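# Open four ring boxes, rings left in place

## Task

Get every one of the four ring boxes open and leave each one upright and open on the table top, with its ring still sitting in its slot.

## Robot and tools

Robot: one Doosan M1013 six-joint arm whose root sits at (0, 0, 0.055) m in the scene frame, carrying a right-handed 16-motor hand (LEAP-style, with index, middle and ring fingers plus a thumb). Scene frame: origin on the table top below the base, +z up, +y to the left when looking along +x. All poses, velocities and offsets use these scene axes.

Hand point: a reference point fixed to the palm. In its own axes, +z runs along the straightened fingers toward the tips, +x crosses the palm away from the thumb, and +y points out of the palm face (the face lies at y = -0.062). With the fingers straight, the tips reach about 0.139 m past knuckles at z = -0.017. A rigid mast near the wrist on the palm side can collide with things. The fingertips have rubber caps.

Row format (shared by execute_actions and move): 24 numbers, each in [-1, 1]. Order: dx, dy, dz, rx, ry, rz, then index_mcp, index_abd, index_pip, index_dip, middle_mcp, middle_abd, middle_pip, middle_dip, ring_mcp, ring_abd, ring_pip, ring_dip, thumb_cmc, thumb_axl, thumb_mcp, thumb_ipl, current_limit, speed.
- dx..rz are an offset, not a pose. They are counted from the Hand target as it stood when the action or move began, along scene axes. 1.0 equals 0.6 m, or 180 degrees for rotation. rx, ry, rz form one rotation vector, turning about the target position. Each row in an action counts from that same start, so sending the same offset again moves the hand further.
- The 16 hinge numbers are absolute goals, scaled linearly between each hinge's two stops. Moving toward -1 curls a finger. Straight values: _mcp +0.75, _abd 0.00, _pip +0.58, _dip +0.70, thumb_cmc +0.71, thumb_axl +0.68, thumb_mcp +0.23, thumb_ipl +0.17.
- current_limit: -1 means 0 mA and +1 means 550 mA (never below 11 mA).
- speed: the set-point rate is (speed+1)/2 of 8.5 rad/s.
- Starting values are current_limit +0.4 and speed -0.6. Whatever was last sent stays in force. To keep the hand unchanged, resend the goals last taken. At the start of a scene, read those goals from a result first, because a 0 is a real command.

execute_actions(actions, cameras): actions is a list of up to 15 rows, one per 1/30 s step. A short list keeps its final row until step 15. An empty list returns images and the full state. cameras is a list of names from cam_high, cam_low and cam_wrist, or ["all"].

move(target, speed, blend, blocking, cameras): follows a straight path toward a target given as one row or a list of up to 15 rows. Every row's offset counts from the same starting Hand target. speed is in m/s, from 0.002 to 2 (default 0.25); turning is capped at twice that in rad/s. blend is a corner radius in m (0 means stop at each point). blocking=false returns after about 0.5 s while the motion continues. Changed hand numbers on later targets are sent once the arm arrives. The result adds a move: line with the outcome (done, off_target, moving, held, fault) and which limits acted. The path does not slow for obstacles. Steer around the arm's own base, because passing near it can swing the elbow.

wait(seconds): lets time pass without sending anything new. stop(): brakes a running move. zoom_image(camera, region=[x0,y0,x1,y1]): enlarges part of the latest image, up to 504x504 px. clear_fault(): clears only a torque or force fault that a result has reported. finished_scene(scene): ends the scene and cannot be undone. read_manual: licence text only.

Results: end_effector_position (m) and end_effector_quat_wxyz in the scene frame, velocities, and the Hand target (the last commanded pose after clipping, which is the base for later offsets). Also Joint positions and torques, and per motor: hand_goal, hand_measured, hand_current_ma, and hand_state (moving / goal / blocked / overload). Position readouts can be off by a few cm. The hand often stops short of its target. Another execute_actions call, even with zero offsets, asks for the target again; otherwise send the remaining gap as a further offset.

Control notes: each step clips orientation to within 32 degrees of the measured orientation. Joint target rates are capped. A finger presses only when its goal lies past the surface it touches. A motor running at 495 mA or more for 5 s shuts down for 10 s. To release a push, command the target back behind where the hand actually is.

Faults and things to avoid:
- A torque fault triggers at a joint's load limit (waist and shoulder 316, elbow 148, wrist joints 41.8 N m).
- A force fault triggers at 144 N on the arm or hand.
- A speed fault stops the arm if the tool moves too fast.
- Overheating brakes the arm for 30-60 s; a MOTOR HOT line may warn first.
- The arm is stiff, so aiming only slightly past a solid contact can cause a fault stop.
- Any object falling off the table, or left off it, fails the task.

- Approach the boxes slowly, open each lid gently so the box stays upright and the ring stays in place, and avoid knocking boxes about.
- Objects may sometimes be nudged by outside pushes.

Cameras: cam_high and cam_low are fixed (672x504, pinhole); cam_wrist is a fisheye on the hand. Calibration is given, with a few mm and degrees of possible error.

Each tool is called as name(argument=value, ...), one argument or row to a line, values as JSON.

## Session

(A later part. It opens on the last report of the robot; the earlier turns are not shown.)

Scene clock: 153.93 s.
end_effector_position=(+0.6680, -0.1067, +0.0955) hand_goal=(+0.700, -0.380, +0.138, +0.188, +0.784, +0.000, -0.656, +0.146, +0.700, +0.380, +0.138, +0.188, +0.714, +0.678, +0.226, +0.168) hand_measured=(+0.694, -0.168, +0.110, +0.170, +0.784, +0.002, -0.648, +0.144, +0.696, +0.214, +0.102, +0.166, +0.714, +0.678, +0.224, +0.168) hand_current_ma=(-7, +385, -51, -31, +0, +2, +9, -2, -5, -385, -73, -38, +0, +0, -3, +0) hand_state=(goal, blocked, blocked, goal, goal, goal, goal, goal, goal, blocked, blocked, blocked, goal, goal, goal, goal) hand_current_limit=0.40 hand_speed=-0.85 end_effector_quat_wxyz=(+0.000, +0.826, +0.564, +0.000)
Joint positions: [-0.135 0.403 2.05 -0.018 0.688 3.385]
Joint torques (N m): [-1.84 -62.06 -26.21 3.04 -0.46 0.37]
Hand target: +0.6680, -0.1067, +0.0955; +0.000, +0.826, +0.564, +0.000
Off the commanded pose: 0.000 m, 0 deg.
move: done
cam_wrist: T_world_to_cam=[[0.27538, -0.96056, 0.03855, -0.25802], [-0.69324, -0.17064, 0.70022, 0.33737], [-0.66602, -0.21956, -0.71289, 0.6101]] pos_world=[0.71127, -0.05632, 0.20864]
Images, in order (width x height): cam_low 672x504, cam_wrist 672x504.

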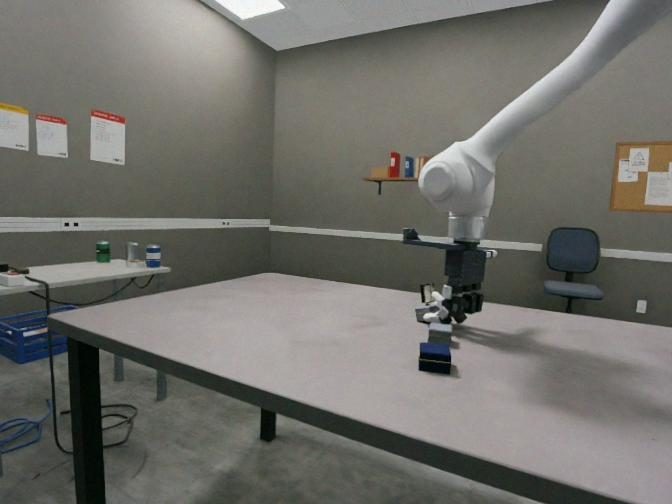

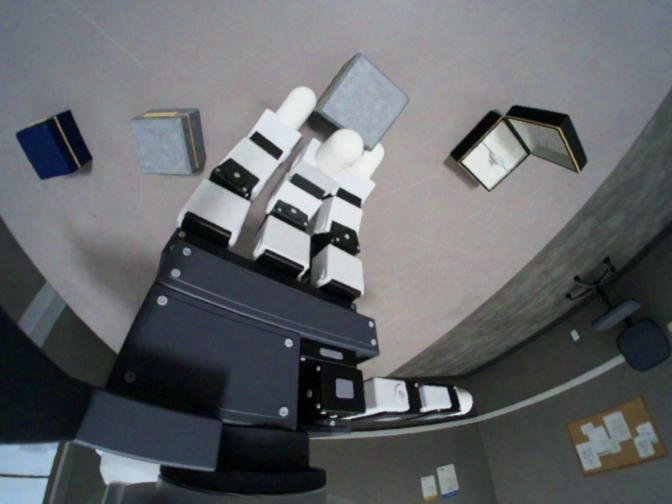

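move(
  target=[
    [0, 0, 0, 0, 0, 0, 0.7534, 0.083, 0.1387, 0.1884, 1.0, 0.0, 0.4307, -0.6087, 0.7534, -0.083, 0.1387, 0.1884, 0.714, 0.678, 0.226, 0.168, 0.4, -0.7],
    [0.0342, -0.0148, 0, 0, 0, 0, 0.7534, 0.083, 0.1387, 0.1884, 1.0, 0.0, 0.4307, -0.6087, 0.7534, -0.083, 0.1387, 0.1884, 0.714, 0.678, 0.226, 0.168, 0.4, -0.7],
    [0.0342, -0.0148, 0, 0, 0, 0, 0.7534, -0.42, 0.1387, 0.1884, 1.0, 0.0, 0.4307, -0.6087, 0.7534, 0.42, 0.1387, 0.1884, 0.714, 0.678, 0.226, 0.168, 0.78, -0.85],
  ],
  speed=0.1,
  cameras=["cam_wrist"],
)

zoom_image(
  camera="cam_wrist",
  region=[240, 40, 430, 200],
)

Scene clock: 184.37 s.
end_effector_position=(+0.6885, -0.1156, +0.0955) hand_goal=(+0.754, -0.420, +0.138, +0.188, +1.000, +0.000, +0.430, -0.608, +0.754, +0.420, +0.138, +0.188, +0.714, +0.678, +0.226, +0.168) hand_measured=(+0.752, -0.082, +0.136, +0.186, +0.996, +0.002, +0.428, -0.606, +0.754, +0.100, +0.136, +0.186, +0.714, +0.678, +0.224, +0.168) hand_current_ma=(-1, +489, -1, -2, -4, +2, -1, +2, +0, -489, -1, -2, +0, +0, -3, +0) hand_state=(goal, blocked, goal, goal, goal, goal, goal, goal, goal, blocked, goal, goal, goal, goal, goal, goal) hand_current_limit=0.78 hand_speed=-0.85 end_effector_quat_wxyz=(+0.000, +0.826, +0.564, +0.000)
Joint positions: [-0.145 0.428 2.008 -0.017 0.705 3.375]
Joint torques (N m): [-1.83 -64.4 -27.35 3.13 -0.51 0.39]
Hand target: +0.6885, -0.1156, +0.0955; +0.000, +0.826, +0.564, +0.000
Off the commanded pose: 0.000 m, 0 deg.
move: done
cam_wrist: T_world_to_cam=[[0.27538, -0.96056, 0.03855, -0.27221], [-0.69324, -0.17064, 0.70022, 0.35006], [-0.66602, -0.21956, -0.71289, 0.6218]] pos_world=[0.73177, -0.06522, 0.20864]

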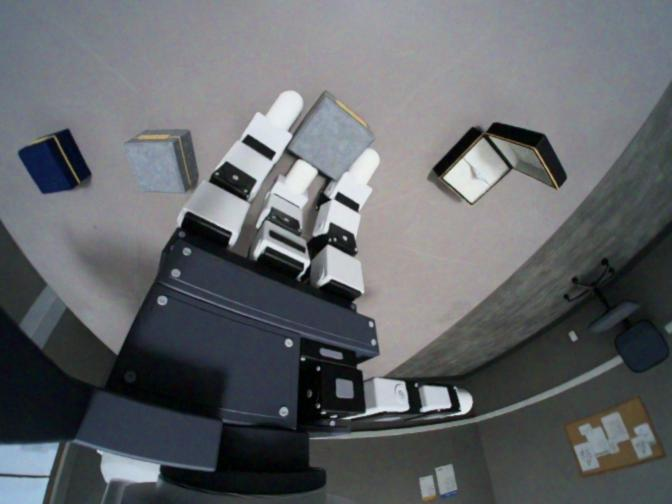

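Scaled by 2.653 from the camera's image (finer frame: 960x720).

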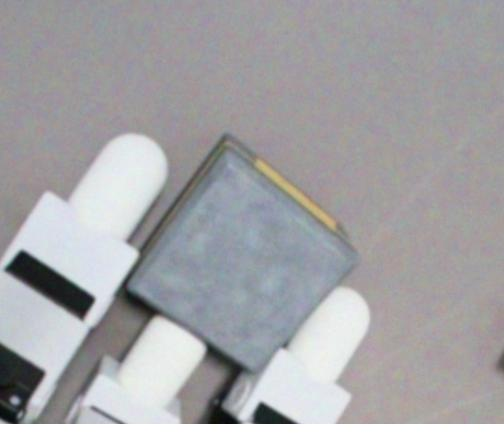

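move(
  target=[
    [0, 0, 0, 0, 0, 0, 0.7534, 0.083, 0.1387, 0.1884, 1.0, 0.0, 0.4307, -0.6087, 0.7534, -0.083, 0.1387, 0.1884, 0.714, 0.678, 0.226, 0.168, 0.4, -0.7],
    [-0.0208, 0.0108, 0, 0, 0, 0, 0.7534, 0.083, 0.1387, 0.1884, 1.0, 0.0, 0.4307, -0.6087, 0.7534, -0.083, 0.1387, 0.1884, 0.714, 0.678, 0.226, 0.168, 0.4, -0.7],
    [-0.0208, 0.0108, 0, 0, 0, 0, 0.7534, -0.42, 0.1387, 0.1884, 1.0, 0.0, 0.4307, -0.6087, 0.7534, 0.42, 0.1387, 0.1884, 0.714, 0.678, 0.226, 0.168, 0.78, -0.85],
  ],
  speed=0.1,
  cameras=["cam_wrist"],
)

zoom_image(
  camera="cam_wrist",
  region=[240, 40, 430, 200],
)

Scene clock: 188.17 s.
end_effector_position=(+0.6760, -0.1091, +0.0955) hand_goal=(+0.754, -0.420, +0.138, +0.188, +1.000, +0.000, +0.430, -0.608, +0.754, +0.420, +0.138, +0.188, +0.714, +0.678, +0.226, +0.168) hand_measured=(+0.752, -0.166, +0.132, +0.186, +0.996, +0.002, +0.428, -0.606, +0.758, +0.194, +0.134, +0.186, +0.714, +0.678, +0.224, +0.168) hand_current_ma=(-1, +490, -5, -2, -4, +2, -1, +2, +4, -489, -3, -2, +0, +0, -3, +0) hand_state=(goal, blocked, goal, goal, goal, goal, goal, goal, goal, blocked, goal, goal, goal, goal, goal, goal) hand_current_limit=0.78 hand_speed=-0.85 end_effector_quat_wxyz=(+0.000, +0.826, +0.564, +0.000)
Joint positions: [-0.137 0.413 2.034 -0.018 0.694 3.383]
Joint torques (N m): [-1.48 -62.84 -26.83 3.14 -0.47 0.42]
Hand target: +0.6760, -0.1091, +0.0955; +0.000, +0.826, +0.564, +0.000
Off the commanded pose: 0.000 m, 0 deg.
move: done
cam_wrist: T_world_to_cam=[[0.27538, -0.96056, 0.03855, -0.26253], [-0.69324, -0.17064, 0.70022, 0.34251], [-0.66602, -0.21956, -0.71289, 0.6149]] pos_world=[0.71927, -0.05872, 0.20864]

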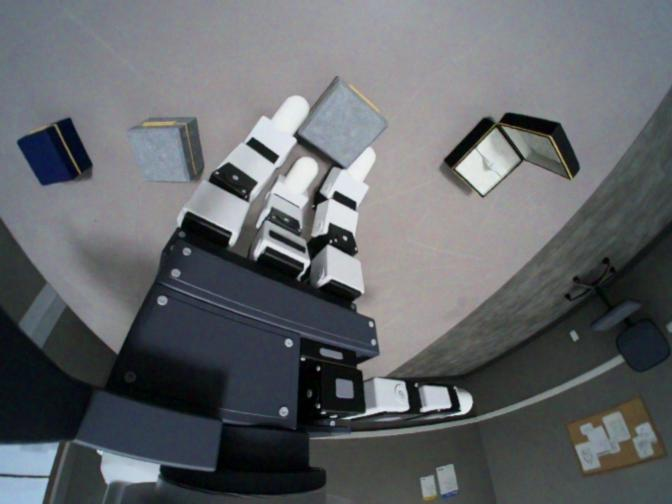

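Scaled by 2.653 from the camera's image (finer frame: 960x720).

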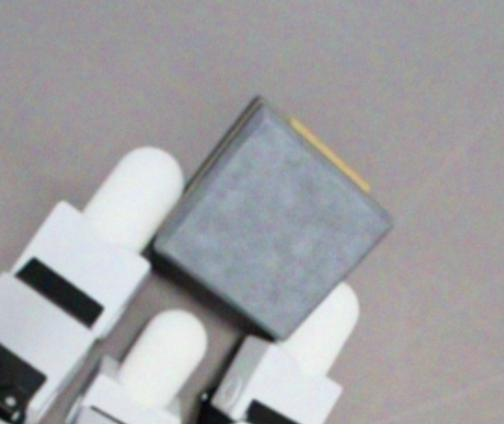

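move(
  target=[
    [0, 0, 0, 0, 0, 0, 0.7534, -0.42, 0.1387, 0.1884, 0.8356, 0.0, 0.308, -0.4725, 0.7534, 0.42, 0.1387, 0.1884, 0.714, 0.678, 0.226, 0.168, 0.78, -0.85],
    [0, 0, 0, 0, 0, 0, 0.7534, -0.42, 0.1387, 0.1884, 0.8699, 0.0, 0.1124, -0.4232, 0.7534, 0.42, 0.1387, 0.1884, 0.714, 0.678, 0.226, 0.168, 0.78, -0.85],
    [0, 0, 0, 0, 0, 0, 0.7534, -0.42, 0.1387, 0.1884, 0.8384, 0.0, 0.1182, -0.5261, 0.7534, 0.42, 0.1387, 0.1884, 0.714, 0.678, 0.226, 0.168, 0.78, -0.85],
    [0, 0, 0, 0, 0, 0, 0.7534, -0.42, 0.1387, 0.1884, 0.7493, 0.0, 0.2146, -0.6725, 0.7534, 0.42, 0.1387, 0.1884, 0.714, 0.678, 0.226, 0.168, 0.78, -0.85],
  ],
  speed=0.1,
  cameras=["cam_wrist", "cam_low"],
)

zoom_image(
  camera="cam_wrist",
  region=[240, 40, 430, 200],
)

zoom_image(
  camera="cam_low",
  region=[405, 285, 445, 325],
)

Scene clock: 194.20 s.
end_effector_position=(+0.6760, -0.1091, +0.0955) hand_goal=(+0.754, -0.420, +0.138, +0.188, +0.750, +0.000, +0.214, -0.672, +0.754, +0.420, +0.138, +0.188, +0.714, +0.678, +0.226, +0.168) hand_measured=(+0.724, -0.166, +0.114, +0.178, +0.820, +0.002, +0.230, -0.674, +0.732, +0.208, +0.112, +0.176, +0.714, +0.678, +0.224, +0.168) hand_current_ma=(-65, +490, -41, -14, +207, +2, +23, -1, -40, -489, -47, -17, +0, +0, -3, +0) hand_state=(blocked, blocked, blocked, goal, blocked, goal, goal, goal, blocked, blocked, blocked, goal, goal, goal, goal, goal) hand_current_limit=0.78 hand_speed=-0.85 end_effector_quat_wxyz=(+0.000, +0.826, +0.564, +0.000)
Joint positions: [-0.137 0.413 2.034 -0.018 0.694 3.383]
Joint torques (N m): [-1.24 -62.02 -26.25 3.12 -0.38 0.41]
Hand target: +0.6760, -0.1091, +0.0955; +0.000, +0.826, +0.564, +0.000
Off the commanded pose: 0.000 m, 0 deg.
move: done
cam_wrist: T_world_to_cam=[[0.27538, -0.96056, 0.03855, -0.26253], [-0.69324, -0.17064, 0.70022, 0.34251], [-0.66602, -0.21956, -0.71289, 0.6149]] pos_world=[0.71927, -0.05872, 0.20864]
Images, in order (width x height): cam_low 672x504, cam_wrist 672x504.

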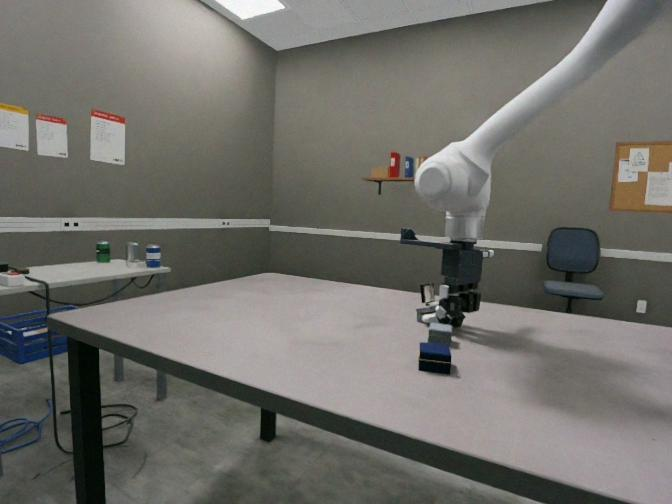

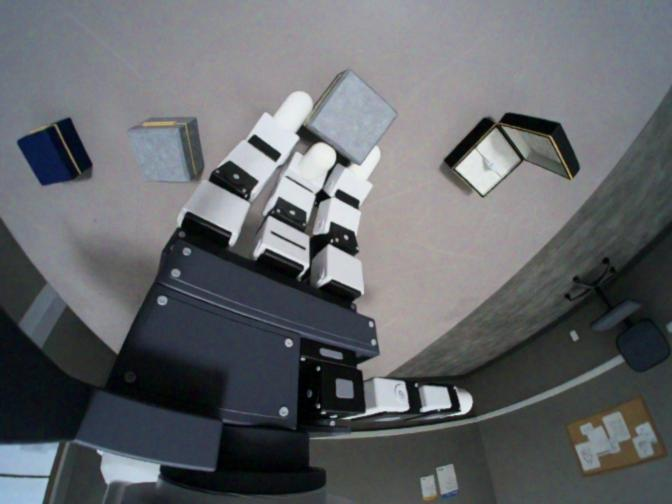

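Scaled by 2.653 from the camera's image (finer frame: 960x720).

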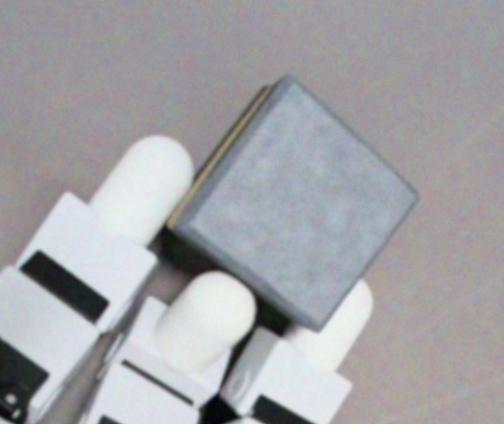

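Scaled by 12.600.

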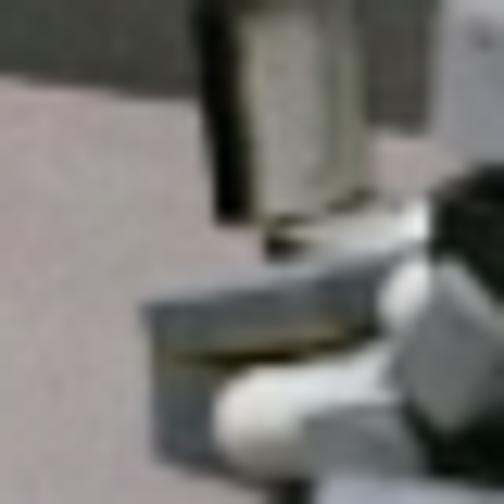

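move(
  target=[
    [0, 0, 0, 0, 0, 0, 0.7534, -0.42, 0.1387, 0.1884, 0.7904, 0.0, -0.0029, -0.5217, 0.7534, 0.42, 0.1387, 0.1884, 0.714, 0.678, 0.226, 0.168, 0.78, -0.85],
    [0, 0, 0, 0, 0, 0, 0.7534, -0.42, 0.1387, 0.1884, 0.7644, 0.0, -0.2146, -0.342, 0.7534, 0.42, 0.1387, 0.1884, 0.714, 0.678, 0.226, 0.168, 0.78, -0.85],
    [0, 0, 0, 0, 0, 0, 0.7534, -0.42, 0.1387, 0.1884, 0.7397, 0.0, -0.3066, -0.2029, 0.7534, 0.42, 0.1387, 0.1884, 0.714, 0.678, 0.226, 0.168, 0.78, -0.85],
  ],
  speed=0.1,
  cameras=["cam_wrist", "cam_low"],
)

zoom_image(
  camera="cam_wrist",
  region=[240, 40, 430, 200],
)

zoom_image(
  camera="cam_low",
  region=[405, 285, 445, 325],
)

Scene clock: 215.83 s.
end_effector_position=(+0.6760, -0.1091, +0.0955) hand_goal=(+0.754, -0.420, +0.138, +0.188, +0.740, +0.000, -0.306, -0.202, +0.754, +0.420, +0.138, +0.188, +0.714, +0.678, +0.226, +0.168) hand_measured=(+0.732, -0.166, +0.110, +0.176, +0.744, +0.002, -0.308, -0.210, +0.746, +0.210, +0.106, +0.174, +0.714, +0.678, +0.224, +0.168) hand_current_ma=(-38, +490, -52, -17, +3, +2, -1, -8, -10, -489, -62, -22, +0, +0, -3, +0) hand_state=(blocked, blocked, blocked, goal, goal, goal, goal, goal, goal, blocked, blocked, goal, goal, goal, goal, goal) hand_current_limit=0.78 hand_speed=-0.85 end_effector_quat_wxyz=(+0.000, +0.826, +0.564, +0.000)
Joint positions: [-0.137 0.413 2.034 -0.018 0.694 3.383]
Joint torques (N m): [-1.79 -62.45 -26.32 3.14 -0.42 0.28]
Hand target: +0.6760, -0.1091, +0.0955; +0.000, +0.826, +0.564, +0.000
Off the commanded pose: 0.000 m, 0 deg.
move: done
cam_wrist: T_world_to_cam=[[0.27538, -0.96056, 0.03855, -0.26253], [-0.69324, -0.17064, 0.70022, 0.34251], [-0.66602, -0.21956, -0.71289, 0.6149]] pos_world=[0.71927, -0.05872, 0.20864]
Images, in order (width x height): cam_low 672x504, cam_wrist 672x504.

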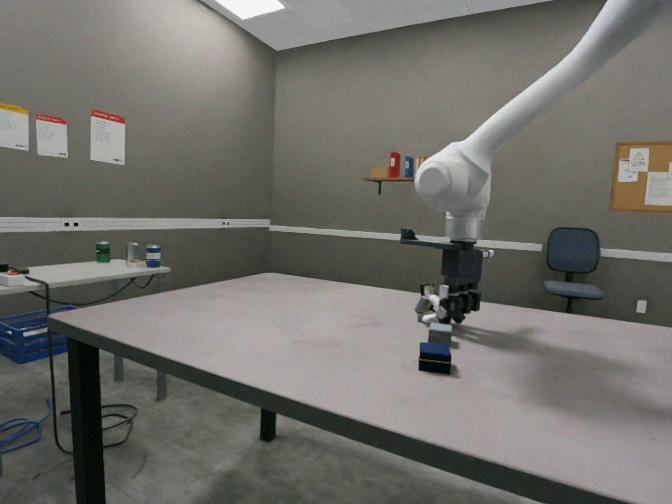

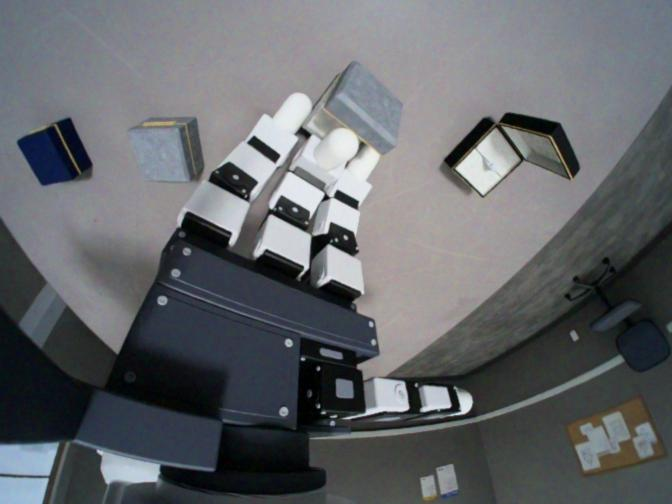

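Scaled by 2.653 from the camera's image (finer frame: 960x720).

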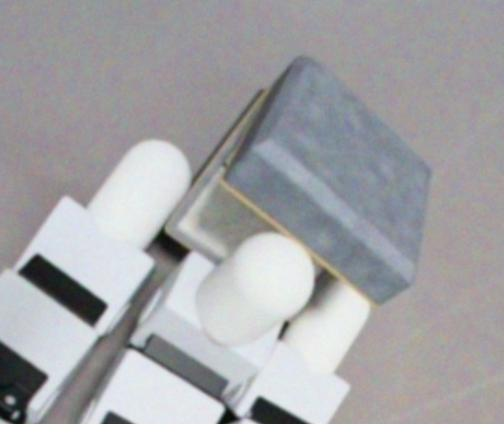

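Scaled by 12.600.

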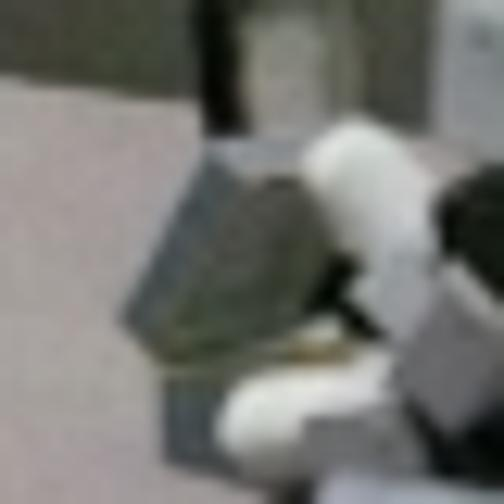

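move(
  target=[
    [0, 0, 0, 0, 0, 0, 0.7534, -0.42, 0.1387, 0.1884, 0.7438, 0.0, -0.308, -0.029, 0.7534, 0.42, 0.1387, 0.1884, 0.714, 0.678, 0.226, 0.168, 0.78, -0.85],
    [0, 0, 0, 0, 0, 0, 0.7534, -0.42, 0.1387, 0.1884, 0.7192, 0.0, -0.3504, 0.087, 0.7534, 0.42, 0.1387, 0.1884, 0.714, 0.678, 0.226, 0.168, 0.78, -0.85],
    [0, 0, 0, 0, 0, 0, 0.7534, -0.42, 0.1387, 0.1884, 0.6959, 0.0, -0.3927, 0.1971, 0.7534, 0.42, 0.1387, 0.1884, 0.714, 0.678, 0.226, 0.168, 0.78, -0.85],
    [0, 0, 0, 0, 0, 0, 0.7534, -0.42, 0.1387, 0.1884, 0.6411, 0.0, -0.4277, 0.3623, 0.7534, 0.42, 0.1387, 0.1884, 0.714, 0.678, 0.226, 0.168, 0.78, -0.85],
  ],
  speed=0.1,
  cameras=["cam_wrist", "cam_low"],
)

zoom_image(
  camera="cam_wrist",
  region=[240, 40, 430, 200],
)

zoom_image(
  camera="cam_low",
  region=[405, 285, 445, 325],
)

Scene clock: 225.80 s.
end_effector_position=(+0.6760, -0.1091, +0.0955) hand_goal=(+0.754, -0.420, +0.138, +0.188, +0.642, +0.000, -0.428, +0.362, +0.754, +0.420, +0.138, +0.188, +0.714, +0.678, +0.226, +0.168) hand_measured=(+0.738, -0.166, +0.110, +0.176, +0.648, +0.002, -0.420, +0.360, +0.752, +0.210, +0.106, +0.174, +0.714, +0.678, +0.224, +0.168) hand_current_ma=(-24, +489, -52, -17, +7, +2, +8, -2, -2, -489, -62, -22, +0, +0, -3, +0) hand_state=(goal, blocked, blocked, goal, goal, goal, goal, goal, goal, blocked, blocked, goal, goal, goal, goal, goal) hand_current_limit=0.78 hand_speed=-0.85 end_effector_quat_wxyz=(+0.000, +0.826, +0.564, +0.000)
Joint positions: [-0.137 0.413 2.034 -0.018 0.694 3.383]
Joint torques (N m): [-1.33 -62.64 -26.53 3.13 -0.39 0.37]
Hand target: +0.6760, -0.1091, +0.0955; +0.000, +0.826, +0.564, +0.000
Off the commanded pose: 0.000 m, 0 deg.
move: done
cam_wrist: T_world_to_cam=[[0.27538, -0.96056, 0.03855, -0.26253], [-0.69324, -0.17064, 0.70022, 0.34251], [-0.66602, -0.21956, -0.71289, 0.6149]] pos_world=[0.71927, -0.05872, 0.20864]
Images, in order (width x height): cam_low 672x504, cam_wrist 672x504.

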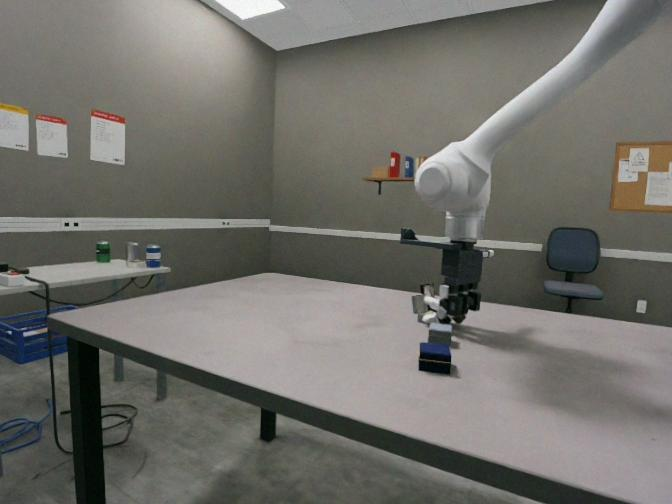

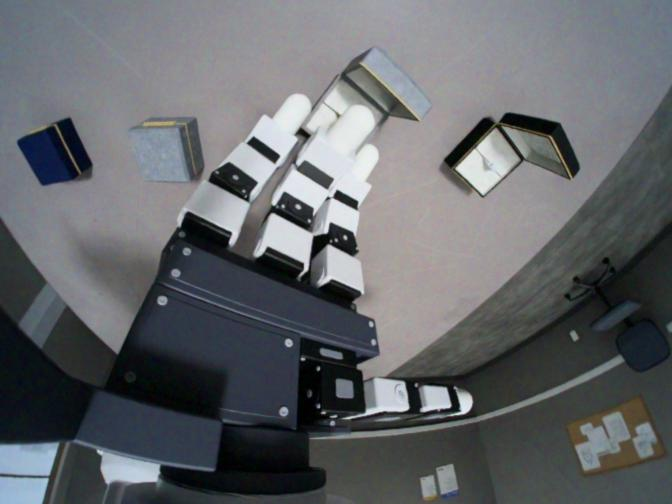

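Scaled by 2.653 from the camera's image (finer frame: 960x720).

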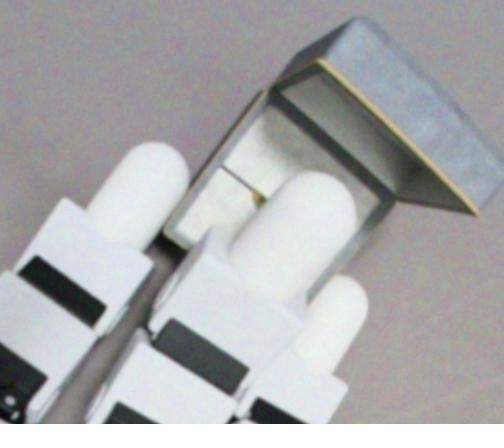

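Scaled by 12.600.

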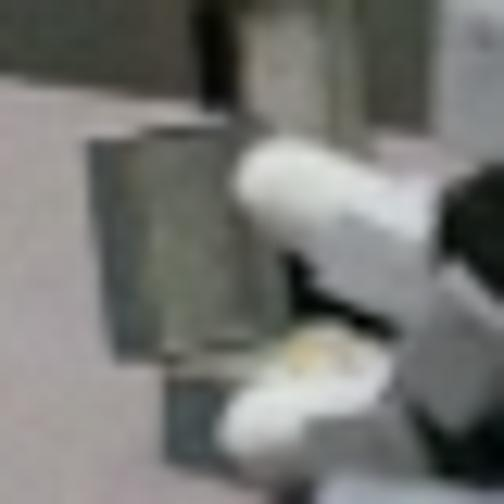

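zoom_image(
  camera="cam_wrist",
  region=[110, 95, 220, 205],
)

move(
  target=[
    [0, 0, 0, 0, 0, 0, 0.7534, 0.083, 0.1387, 0.1884, 0.6411, 0.0, -0.4277, 0.3623, 0.7534, -0.083, 0.1387, 0.1884, 0.714, 0.678, 0.226, 0.168, 0.4, -0.85],
    [0, 0, 0.15, 0, 0, 0, 0.7534, 0.083, 0.1387, 0.1884, 0.6411, 0.0, -0.4277, 0.3623, 0.7534, -0.083, 0.1387, 0.1884, 0.714, 0.678, 0.226, 0.168, 0.4, -0.6],
  ],
  speed=0.25,
  cameras=["cam_wrist", "cam_high"],
)

zoom_image(
  camera="cam_wrist",
  region=[130, 30, 430, 220],
)

Scaled by 4.582 from the camera's image (finer frame: 960x720).

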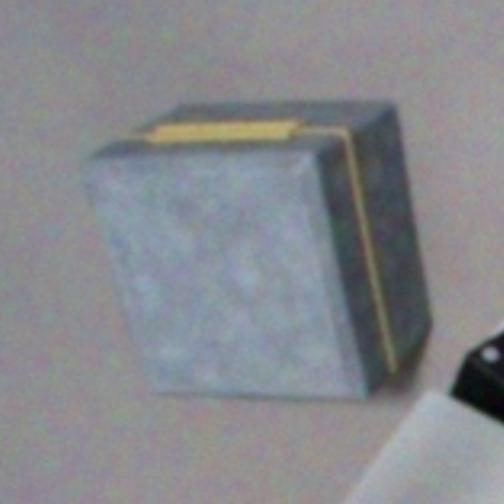

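Scene clock: 230.43 s.
end_effector_position=(+0.6760, -0.1091, +0.1855) hand_goal=(+0.754, +0.084, +0.138, +0.188, +0.642, +0.000, -0.428, +0.362, +0.754, -0.082, +0.138, +0.188, +0.714, +0.678, +0.226, +0.168) hand_measured=(+0.752, +0.080, +0.136, +0.186, +0.648, +0.002, -0.422, +0.360, +0.752, -0.078, +0.136, +0.186, +0.714, +0.678, +0.224, +0.168) hand_current_ma=(-2, -3, -1, -2, +7, +2, +7, -2, -1, +2, -1, -2, +0, +0, -3, +0) hand_state=(goal, goal, goal, goal, goal, goal, goal, goal, goal, goal, goal, goal, goal, goal, goal, goal) hand_current_limit=0.40 hand_speed=-0.60 end_effector_quat_wxyz=(+0.000, +0.826, +0.564, +0.000)
Joint positions: [-0.136 0.299 1.981 -0.015 0.861 3.381]
Joint torques (N m): [-1.54 -56.98 -31.4 3.58 -0.53 0.35]
Hand target: +0.6760, -0.1091, +0.1855; +0.000, +0.826, +0.564, +0.000
Off the commanded pose: 0.000 m, 0 deg.
move: done
cam_wrist: T_world_to_cam=[[0.27538, -0.96056, 0.03855, -0.266], [-0.69324, -0.17064, 0.70022, 0.27949], [-0.66602, -0.21956, -0.71289, 0.67906]] pos_world=[0.71927, -0.05872, 0.29864]
Images, in order (width x height): cam_high 672x504, cam_wrist 672x504.

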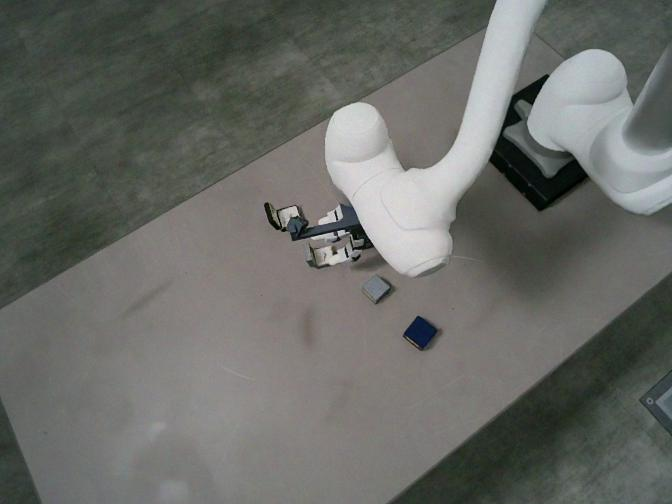

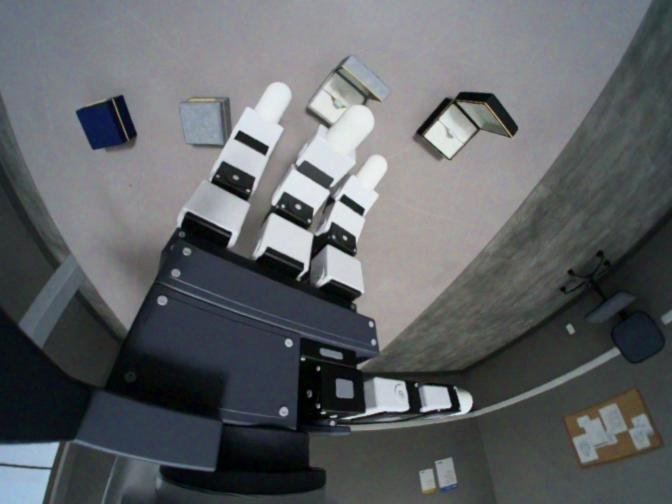

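Scaled by 1.680 from the camera's image (finer frame: 960x720).

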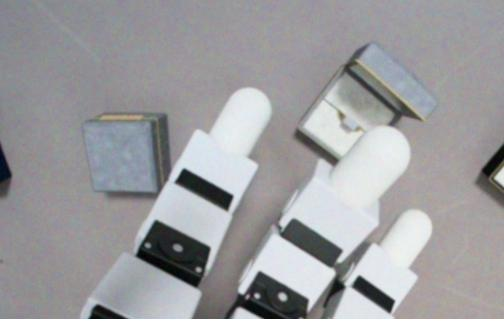

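move(
  target=[
    [-0.0663, 0.2412, -0.0258, 0, 0, 0.167, 0.7534, 0.083, 0.1387, 0.1884, 1.0, 0.0, 0.4307, -0.6087, 0.7534, -0.083, 0.1387, 0.1884, 0.714, 0.678, 0.226, 0.168, 0.4, -0.6],
    [-0.0663, 0.2412, -0.15, 0, 0, 0.167, 0.7534, 0.083, 0.1387, 0.1884, 1.0, 0.0, 0.4307, -0.6087, 0.7534, -0.083, 0.1387, 0.1884, 0.714, 0.678, 0.226, 0.168, 0.4, -0.6],
  ],
  speed=[0.35, 0.2],
  blend=[0.02, 0],
  cameras=["cam_wrist"],
)

zoom_image(
  camera="cam_wrist",
  region=[240, 40, 430, 200],
)

Scene clock: 235.10 s.
end_effector_position=(+0.6362, +0.0356, +0.0956) hand_goal=(+0.754, +0.084, +0.138, +0.188, +1.000, +0.000, +0.430, -0.608, +0.754, -0.082, +0.138, +0.188, +0.714, +0.678, +0.226, +0.168) hand_measured=(+0.752, +0.080, +0.136, +0.186, +0.996, +0.002, +0.428, -0.604, +0.752, -0.078, +0.136, +0.186, +0.714, +0.678, +0.224, +0.168) hand_current_ma=(-2, -3, -1, -2, -5, +1, -2, +3, -1, +2, -1, -2, +0, +0, -3, +0) hand_state=(goal, goal, goal, goal, goal, goal, goal, goal, goal, goal, goal, goal, goal, goal, goal, goal) hand_current_limit=0.40 hand_speed=-0.60 end_effector_quat_wxyz=(+0.000, +0.652, +0.759, +0.000)
Joint positions: [0.034 0.349 2.143 -0.018 0.65 3.03]
Joint torques (N m): [-1.49 -55.59 -25.39 2.93 -0.54 0.33]
Hand target: +0.6362, +0.0356, +0.0955; +0.000, +0.652, +0.759, +0.000
Off the commanded pose: 0.000 m, 0 deg.
move: done
cam_wrist: T_world_to_cam=[[0.71953, -0.69339, 0.03863, -0.40471], [-0.51456, -0.49494, 0.70019, 0.23743], [-0.46638, -0.52368, -0.71291, 0.50407]] pos_world=[0.64846, 0.10086, 0.20875]

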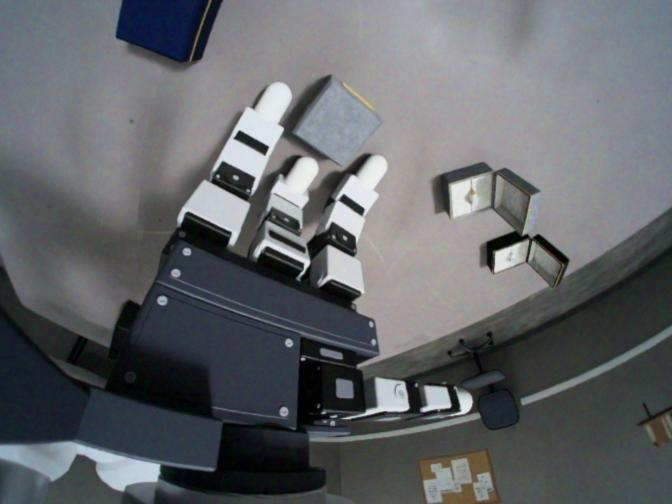

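Scaled by 2.653 from the camera's image (finer frame: 960x720).

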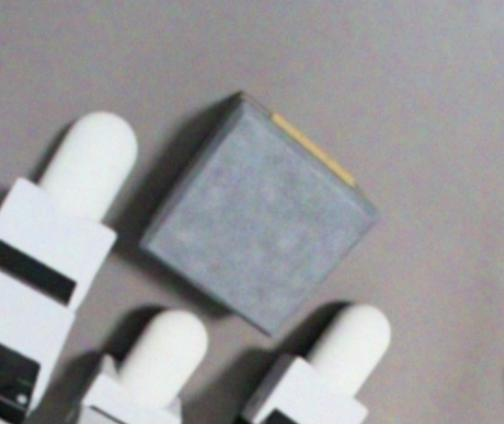

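move(
  target=[
    [-0.004, 0.006, 0, 0, 0, 0, 0.7534, 0.083, 0.1387, 0.1884, 1.0, 0.0, 0.4307, -0.6087, 0.7534, -0.083, 0.1387, 0.1884, 0.714, 0.678, 0.226, 0.168, 0.78, -0.85],
    [-0.004, 0.006, 0, 0, 0, 0, 0.7534, -0.42, 0.1387, 0.1884, 1.0, 0.0, 0.4307, -0.6087, 0.7534, 0.42, 0.1387, 0.1884, 0.714, 0.678, 0.226, 0.168, 0.78, -0.85],
    [-0.004, 0.006, 0, 0, 0, 0, 0.7534, -0.42, 0.1387, 0.1884, 0.8356, 0.0, 0.308, -0.4725, 0.7534, 0.42, 0.1387, 0.1884, 0.714, 0.678, 0.226, 0.168, 0.78, -0.85],
    [-0.004, 0.006, 0, 0, 0, 0, 0.7534, -0.42, 0.1387, 0.1884, 0.8699, 0.0, 0.1124, -0.4232, 0.7534, 0.42, 0.1387, 0.1884, 0.714, 0.678, 0.226, 0.168, 0.78, -0.85],
  ],
  speed=0.1,
)

move(
  target=[
    [0, 0, 0, 0, 0, 0, 0.7534, -0.42, 0.1387, 0.1884, 0.8384, 0.0, 0.1182, -0.5261, 0.7534, 0.42, 0.1387, 0.1884, 0.714, 0.678, 0.226, 0.168, 0.78, -0.85],
    [0, 0, 0, 0, 0, 0, 0.7534, -0.42, 0.1387, 0.1884, 0.7493, 0.0, 0.2146, -0.6725, 0.7534, 0.42, 0.1387, 0.1884, 0.714, 0.678, 0.226, 0.168, 0.78, -0.85],
    [0, 0, 0, 0, 0, 0, 0.7534, -0.42, 0.1387, 0.1884, 0.7904, 0.0, -0.0029, -0.5217, 0.7534, 0.42, 0.1387, 0.1884, 0.714, 0.678, 0.226, 0.168, 0.78, -0.85],
    [0, 0, 0, 0, 0, 0, 0.7534, -0.42, 0.1387, 0.1884, 0.7644, 0.0, -0.2146, -0.342, 0.7534, 0.42, 0.1387, 0.1884, 0.714, 0.678, 0.226, 0.168, 0.78, -0.85],
    [0, 0, 0, 0, 0, 0, 0.7534, -0.42, 0.1387, 0.1884, 0.7397, 0.0, -0.3066, -0.2029, 0.7534, 0.42, 0.1387, 0.1884, 0.714, 0.678, 0.226, 0.168, 0.78, -0.85],
  ],
  speed=0.1,
  cameras=["cam_wrist", "cam_low"],
)

zoom_image(
  camera="cam_wrist",
  region=[240, 40, 430, 200],
)

zoom_image(
  camera="cam_low",
  region=[400, 290, 470, 350],
)

Scene clock: 240.70 s.
end_effector_position=(+0.6338, +0.0392, +0.0955) hand_goal=(+0.754, -0.420, +0.138, +0.188, +0.870, +0.000, +0.112, -0.424, +0.754, +0.420, +0.138, +0.188, +0.714, +0.678, +0.226, +0.168) hand_measured=(+0.730, -0.168, +0.118, +0.178, +0.910, +0.002, +0.164, -0.422, +0.734, +0.202, +0.116, +0.178, +0.714, +0.678, +0.224, +0.168) hand_current_ma=(-48, +489, -34, -12, +96, +2, +121, +2, -34, -489, -35, -11, +0, +0, -3, +0) hand_state=(blocked, blocked, blocked, goal, blocked, goal, blocked, goal, goal, blocked, blocked, goal, goal, goal, goal, goal) hand_current_limit=0.78 hand_speed=-0.85 end_effector_quat_wxyz=(+0.000, +0.652, +0.759, +0.000)
Joint positions: [0.04 0.346 2.147 -0.018 0.649 3.037]
Joint torques (N m): [-2.01 -55.04 -25.35 3.02 -0.57 0.37]
Hand target: +0.6338, +0.0392, +0.0955; +0.000, +0.652, +0.759, +0.000
Off the commanded pose: 0.000 m, 0 deg.
move: done

Scene clock: 243.63 s.
end_effector_position=(+0.6338, +0.0392, +0.0955) hand_goal=(+0.754, -0.420, +0.138, +0.188, +0.740, +0.000, -0.306, -0.202, +0.754, +0.420, +0.138, +0.188, +0.714, +0.678, +0.226, +0.168) hand_measured=(+0.746, -0.168, +0.116, +0.178, +0.744, +0.002, -0.300, -0.204, +0.754, +0.202, +0.116, +0.178, +0.714, +0.678, +0.224, +0.168) hand_current_ma=(-10, +489, -36, -13, +5, +2, +6, -2, -1, -489, -38, -12, +0, +0, -3, +0) hand_state=(goal, blocked, blocked, goal, goal, goal, goal, goal, goal, blocked, blocked, goal, goal, goal, goal, goal) hand_current_limit=0.78 hand_speed=-0.85 end_effector_quat_wxyz=(+0.000, +0.652, +0.759, +0.000)
Joint positions: [0.04 0.346 2.147 -0.018 0.649 3.037]
Joint torques (N m): [-1.42 -55.64 -25.33 2.9 -0.48 0.26]
Hand target: +0.6338, +0.0392, +0.0955; +0.000, +0.652, +0.759, +0.000
Off the commanded pose: 0.000 m, 0 deg.
move: done
cam_wrist: T_world_to_cam=[[0.71953, -0.69339, 0.03853, -0.40047], [-0.51448, -0.49496, 0.70023, 0.23799], [-0.46646, -0.52366, -0.71288, 0.5048]] pos_world=[0.64606, 0.10446, 0.20864]
Images, in order (width x height): cam_low 672x504, cam_wrist 672x504.

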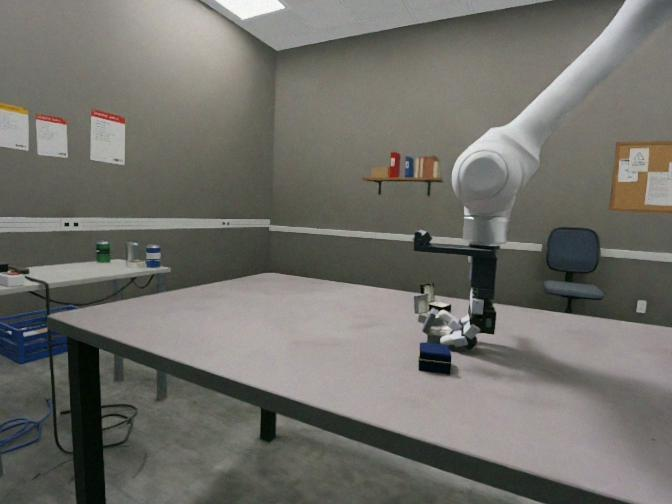

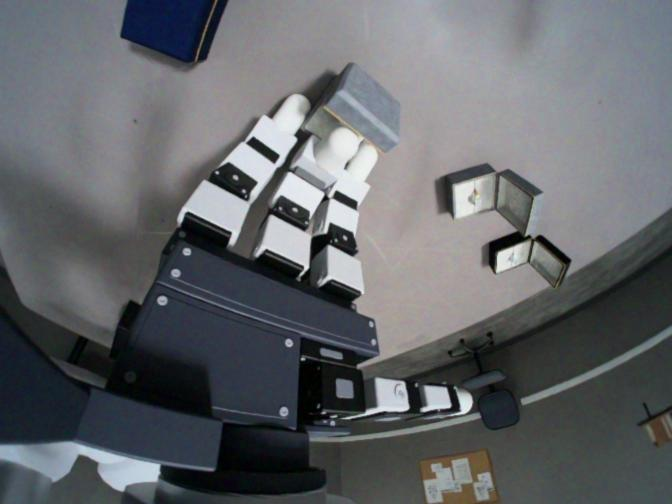

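Scaled by 2.653 from the camera's image (finer frame: 960x720).

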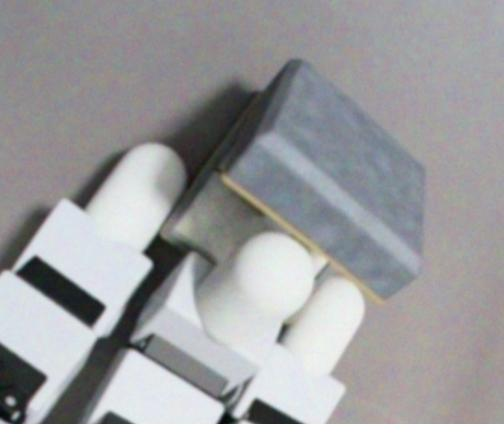

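Scaled by 7.200.

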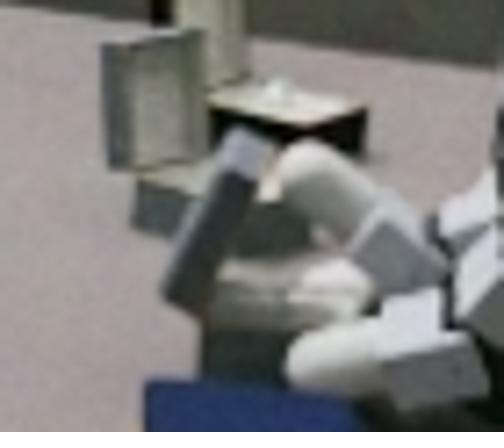

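move(
  target=[
    [0, 0, 0, 0, 0, 0, 0.7534, -0.42, 0.1387, 0.1884, 0.7438, 0.0, -0.308, -0.029, 0.7534, 0.42, 0.1387, 0.1884, 0.714, 0.678, 0.226, 0.168, 0.78, -0.85],
    [0, 0, 0, 0, 0, 0, 0.7534, -0.42, 0.1387, 0.1884, 0.7192, 0.0, -0.3504, 0.087, 0.7534, 0.42, 0.1387, 0.1884, 0.714, 0.678, 0.226, 0.168, 0.78, -0.85],
    [0, 0, 0, 0, 0, 0, 0.7534, -0.42, 0.1387, 0.1884, 0.6959, 0.0, -0.3927, 0.1971, 0.7534, 0.42, 0.1387, 0.1884, 0.714, 0.678, 0.226, 0.168, 0.78, -0.85],
    [0, 0, 0, 0, 0, 0, 0.7534, -0.42, 0.1387, 0.1884, 0.6411, 0.0, -0.4277, 0.3623, 0.7534, 0.42, 0.1387, 0.1884, 0.714, 0.678, 0.226, 0.168, 0.78, -0.85],
  ],
  speed=0.1,
  cameras=["cam_wrist", "cam_low"],
)

zoom_image(
  camera="cam_wrist",
  region=[240, 20, 430, 200],
)

zoom_image(
  camera="cam_low",
  region=[400, 290, 470, 350],
)

zoom_image(
  camera="cam_wrist",
  region=[90, 0, 260, 110],
)

Scene clock: 247.43 s.
end_effector_position=(+0.6338, +0.0392, +0.0955) hand_goal=(+0.754, -0.420, +0.138, +0.188, +0.642, +0.000, -0.428, +0.362, +0.754, +0.420, +0.138, +0.188, +0.714, +0.678, +0.226, +0.168) hand_measured=(+0.746, -0.168, +0.116, +0.178, +0.648, +0.002, -0.420, +0.360, +0.754, +0.204, +0.116, +0.178, +0.714, +0.678, +0.224, +0.168) hand_current_ma=(-10, +489, -36, -13, +7, +2, +8, -2, -1, -489, -38, -12, +0, +0, -3, +0) hand_state=(goal, blocked, blocked, goal, goal, goal, goal, goal, goal, blocked, blocked, goal, goal, goal, goal, goal) hand_current_limit=0.78 hand_speed=-0.85 end_effector_quat_wxyz=(+0.000, +0.652, +0.759, +0.000)
Joint positions: [0.04 0.346 2.147 -0.018 0.649 3.037]
Joint torques (N m): [-1.65 -55.64 -25.09 2.92 -0.43 0.34]
Hand target: +0.6338, +0.0392, +0.0955; +0.000, +0.652, +0.759, +0.000
Off the commanded pose: 0.000 m, 0 deg.
move: done
cam_wrist: T_world_to_cam=[[0.71953, -0.69339, 0.03853, -0.40047], [-0.51448, -0.49496, 0.70023, 0.23799], [-0.46646, -0.52366, -0.71288, 0.5048]] pos_world=[0.64606, 0.10446, 0.20864]
Images, in order (width x height): cam_low 672x504, cam_wrist 672x504.

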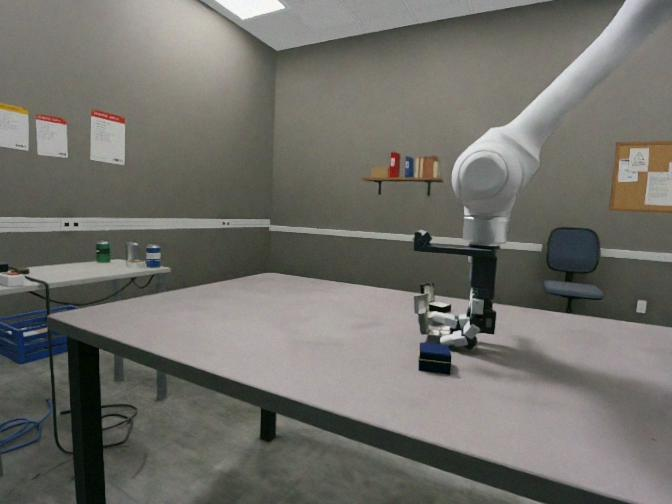

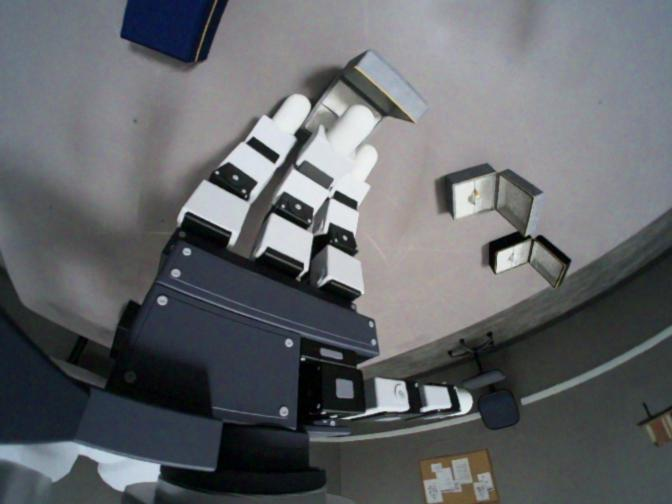

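Scaled by 2.653 from the camera's image (finer frame: 960x720).

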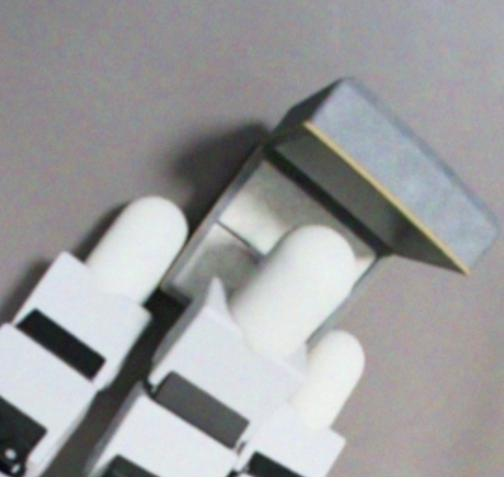

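Scaled by 7.200.

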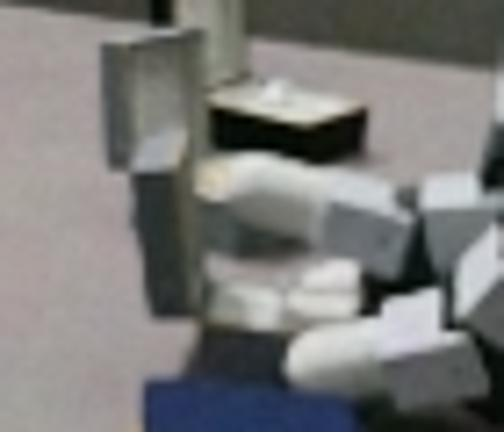

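Scaled by 2.965 from the camera's image (finer frame: 960x720).

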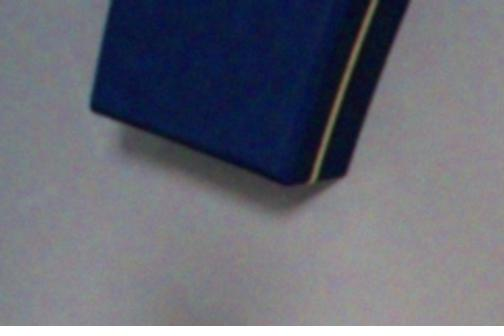

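move(
  target=[
    [0, 0, 0, 0, 0, 0, 0.7534, 0.083, 0.1387, 0.1884, 0.6411, 0.0, -0.4277, 0.3623, 0.7534, -0.083, 0.1387, 0.1884, 0.714, 0.678, 0.226, 0.168, 0.4, -0.85],
    [0, 0, 0.15, 0, 0, 0, 0.7534, 0.083, 0.1387, 0.1884, 0.6411, 0.0, -0.4277, 0.3623, 0.7534, -0.083, 0.1387, 0.1884, 0.714, 0.678, 0.226, 0.168, 0.4, -0.6],
  ],
  speed=0.25,
  cameras=["cam_wrist"],
)

zoom_image(
  camera="cam_wrist",
  region=[100, 0, 260, 120],
)

zoom_image(
  camera="cam_wrist",
  region=[300, 40, 560, 280],
)

Scene clock: 250.80 s.
end_effector_position=(+0.6338, +0.0392, +0.1855) hand_goal=(+0.754, +0.084, +0.138, +0.188, +0.642, +0.000, -0.428, +0.362, +0.754, -0.082, +0.138, +0.188, +0.714, +0.678, +0.226, +0.168) hand_measured=(+0.752, +0.080, +0.136, +0.186, +0.648, +0.002, -0.422, +0.360, +0.754, -0.078, +0.136, +0.186, +0.714, +0.678, +0.224, +0.168) hand_current_ma=(-2, -3, -1, -2, +7, +2, +7, -2, +0, +2, -1, -2, +0, +0, -3, +0) hand_state=(goal, goal, goal, goal, goal, goal, goal, goal, goal, goal, goal, goal, goal, goal, goal, goal) hand_current_limit=0.40 hand_speed=-0.60 end_effector_quat_wxyz=(+0.000, +0.652, +0.759, +0.000)
Joint positions: [0.042 0.221 2.091 -0.015 0.83 3.034]
Joint torques (N m): [-2.32 -48.86 -30.87 3.5 -0.55 0.35]
Hand target: +0.6338, +0.0392, +0.1855; +0.000, +0.652, +0.759, +0.000
Off the commanded pose: 0.000 m, 0 deg.
move: done
cam_wrist: T_world_to_cam=[[0.71953, -0.69339, 0.03853, -0.40393], [-0.51448, -0.49496, 0.70023, 0.17497], [-0.46646, -0.52366, -0.71288, 0.56896]] pos_world=[0.64606, 0.10446, 0.29864]

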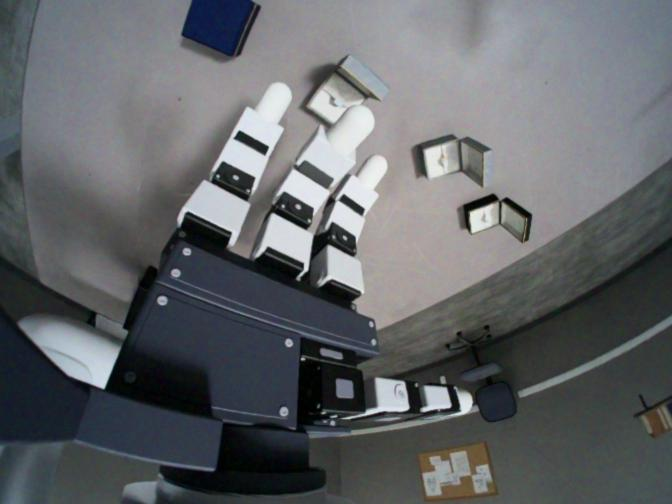

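Scaled by 3.150 from the camera's image (finer frame: 960x720).

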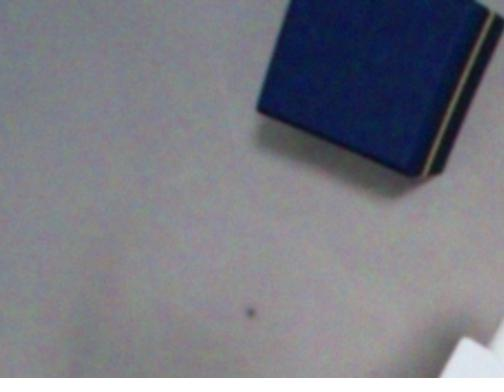

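Scaled by 1.938 from the camera's image (finer frame: 960x720).

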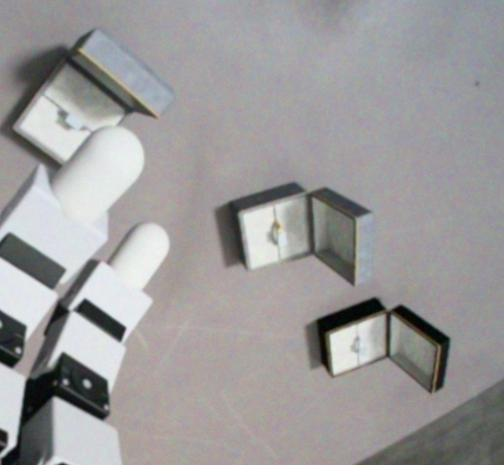

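move(
  target=[
    [-0.0315, 0.2392, -0.0258, 0, 0, 0.0296, 0.7534, 0.083, 0.1387, 0.1884, 1.0, 0.0, 0.4307, -0.6087, 0.7534, -0.083, 0.1387, 0.1884, 0.714, 0.678, 0.226, 0.168, 0.4, -0.6],
    [-0.0315, 0.2392, -0.15, 0, 0, 0.0296, 0.7534, 0.083, 0.1387, 0.1884, 1.0, 0.0, 0.4307, -0.6087, 0.7534, -0.083, 0.1387, 0.1884, 0.714, 0.678, 0.226, 0.168, 0.4, -0.6],
  ],
  speed=[0.35, 0.2],
  blend=[0.02, 0],
  cameras=["cam_wrist"],
)

zoom_image(
  camera="cam_wrist",
  region=[240, 40, 430, 200],
)

Scene clock: 273.60 s.
end_effector_position=(+0.6149, +0.1827, +0.0956) hand_goal=(+0.754, +0.084, +0.138, +0.188, +1.000, +0.000, +0.430, -0.608, +0.754, -0.082, +0.138, +0.188, +0.714, +0.678, +0.226, +0.168) hand_measured=(+0.752, +0.080, +0.136, +0.186, +0.996, +0.002, +0.428, -0.604, +0.754, -0.080, +0.136, +0.186, +0.714, +0.678, +0.224, +0.168) hand_current_ma=(-2, -2, -1, -2, -5, +1, -2, +2, +0, +2, -1, -2, +0, +0, -3, +0) hand_state=(goal, goal, goal, goal, goal, goal, goal, goal, goal, goal, goal, goal, goal, goal, goal, goal) hand_current_limit=0.40 hand_speed=-0.60 end_effector_quat_wxyz=(+0.000, +0.616, +0.788, +0.000)
Joint positions: [0.288 0.361 2.128 -0.017 0.656 3.191]
Joint torques (N m): [-1.61 -56.26 -25.29 2.98 -0.38 0.44]
Hand target: +0.6149, +0.1827, +0.0955; +0.000, +0.616, +0.788, +0.000
Off the commanded pose: 0.000 m, 0 deg.
move: done
cam_wrist: T_world_to_cam=[[0.78083, -0.62355, 0.03859, -0.33772], [-0.46633, -0.54062, 0.70019, 0.27797], [-0.41574, -0.56472, -0.71291, 0.54754]] pos_world=[0.62097, 0.2489, 0.20875]

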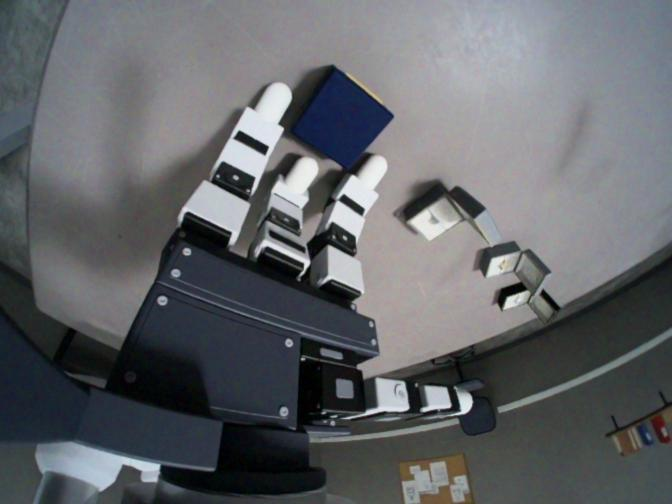

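Scaled by 2.653 from the camera's image (finer frame: 960x720).

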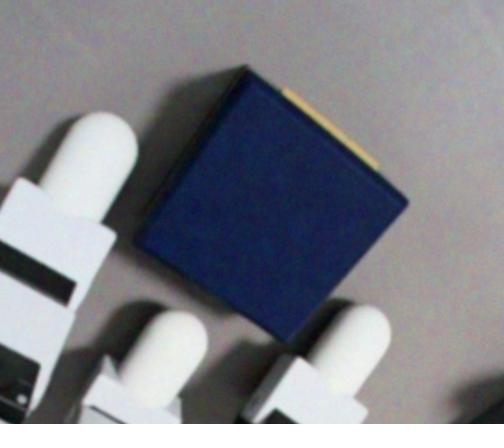

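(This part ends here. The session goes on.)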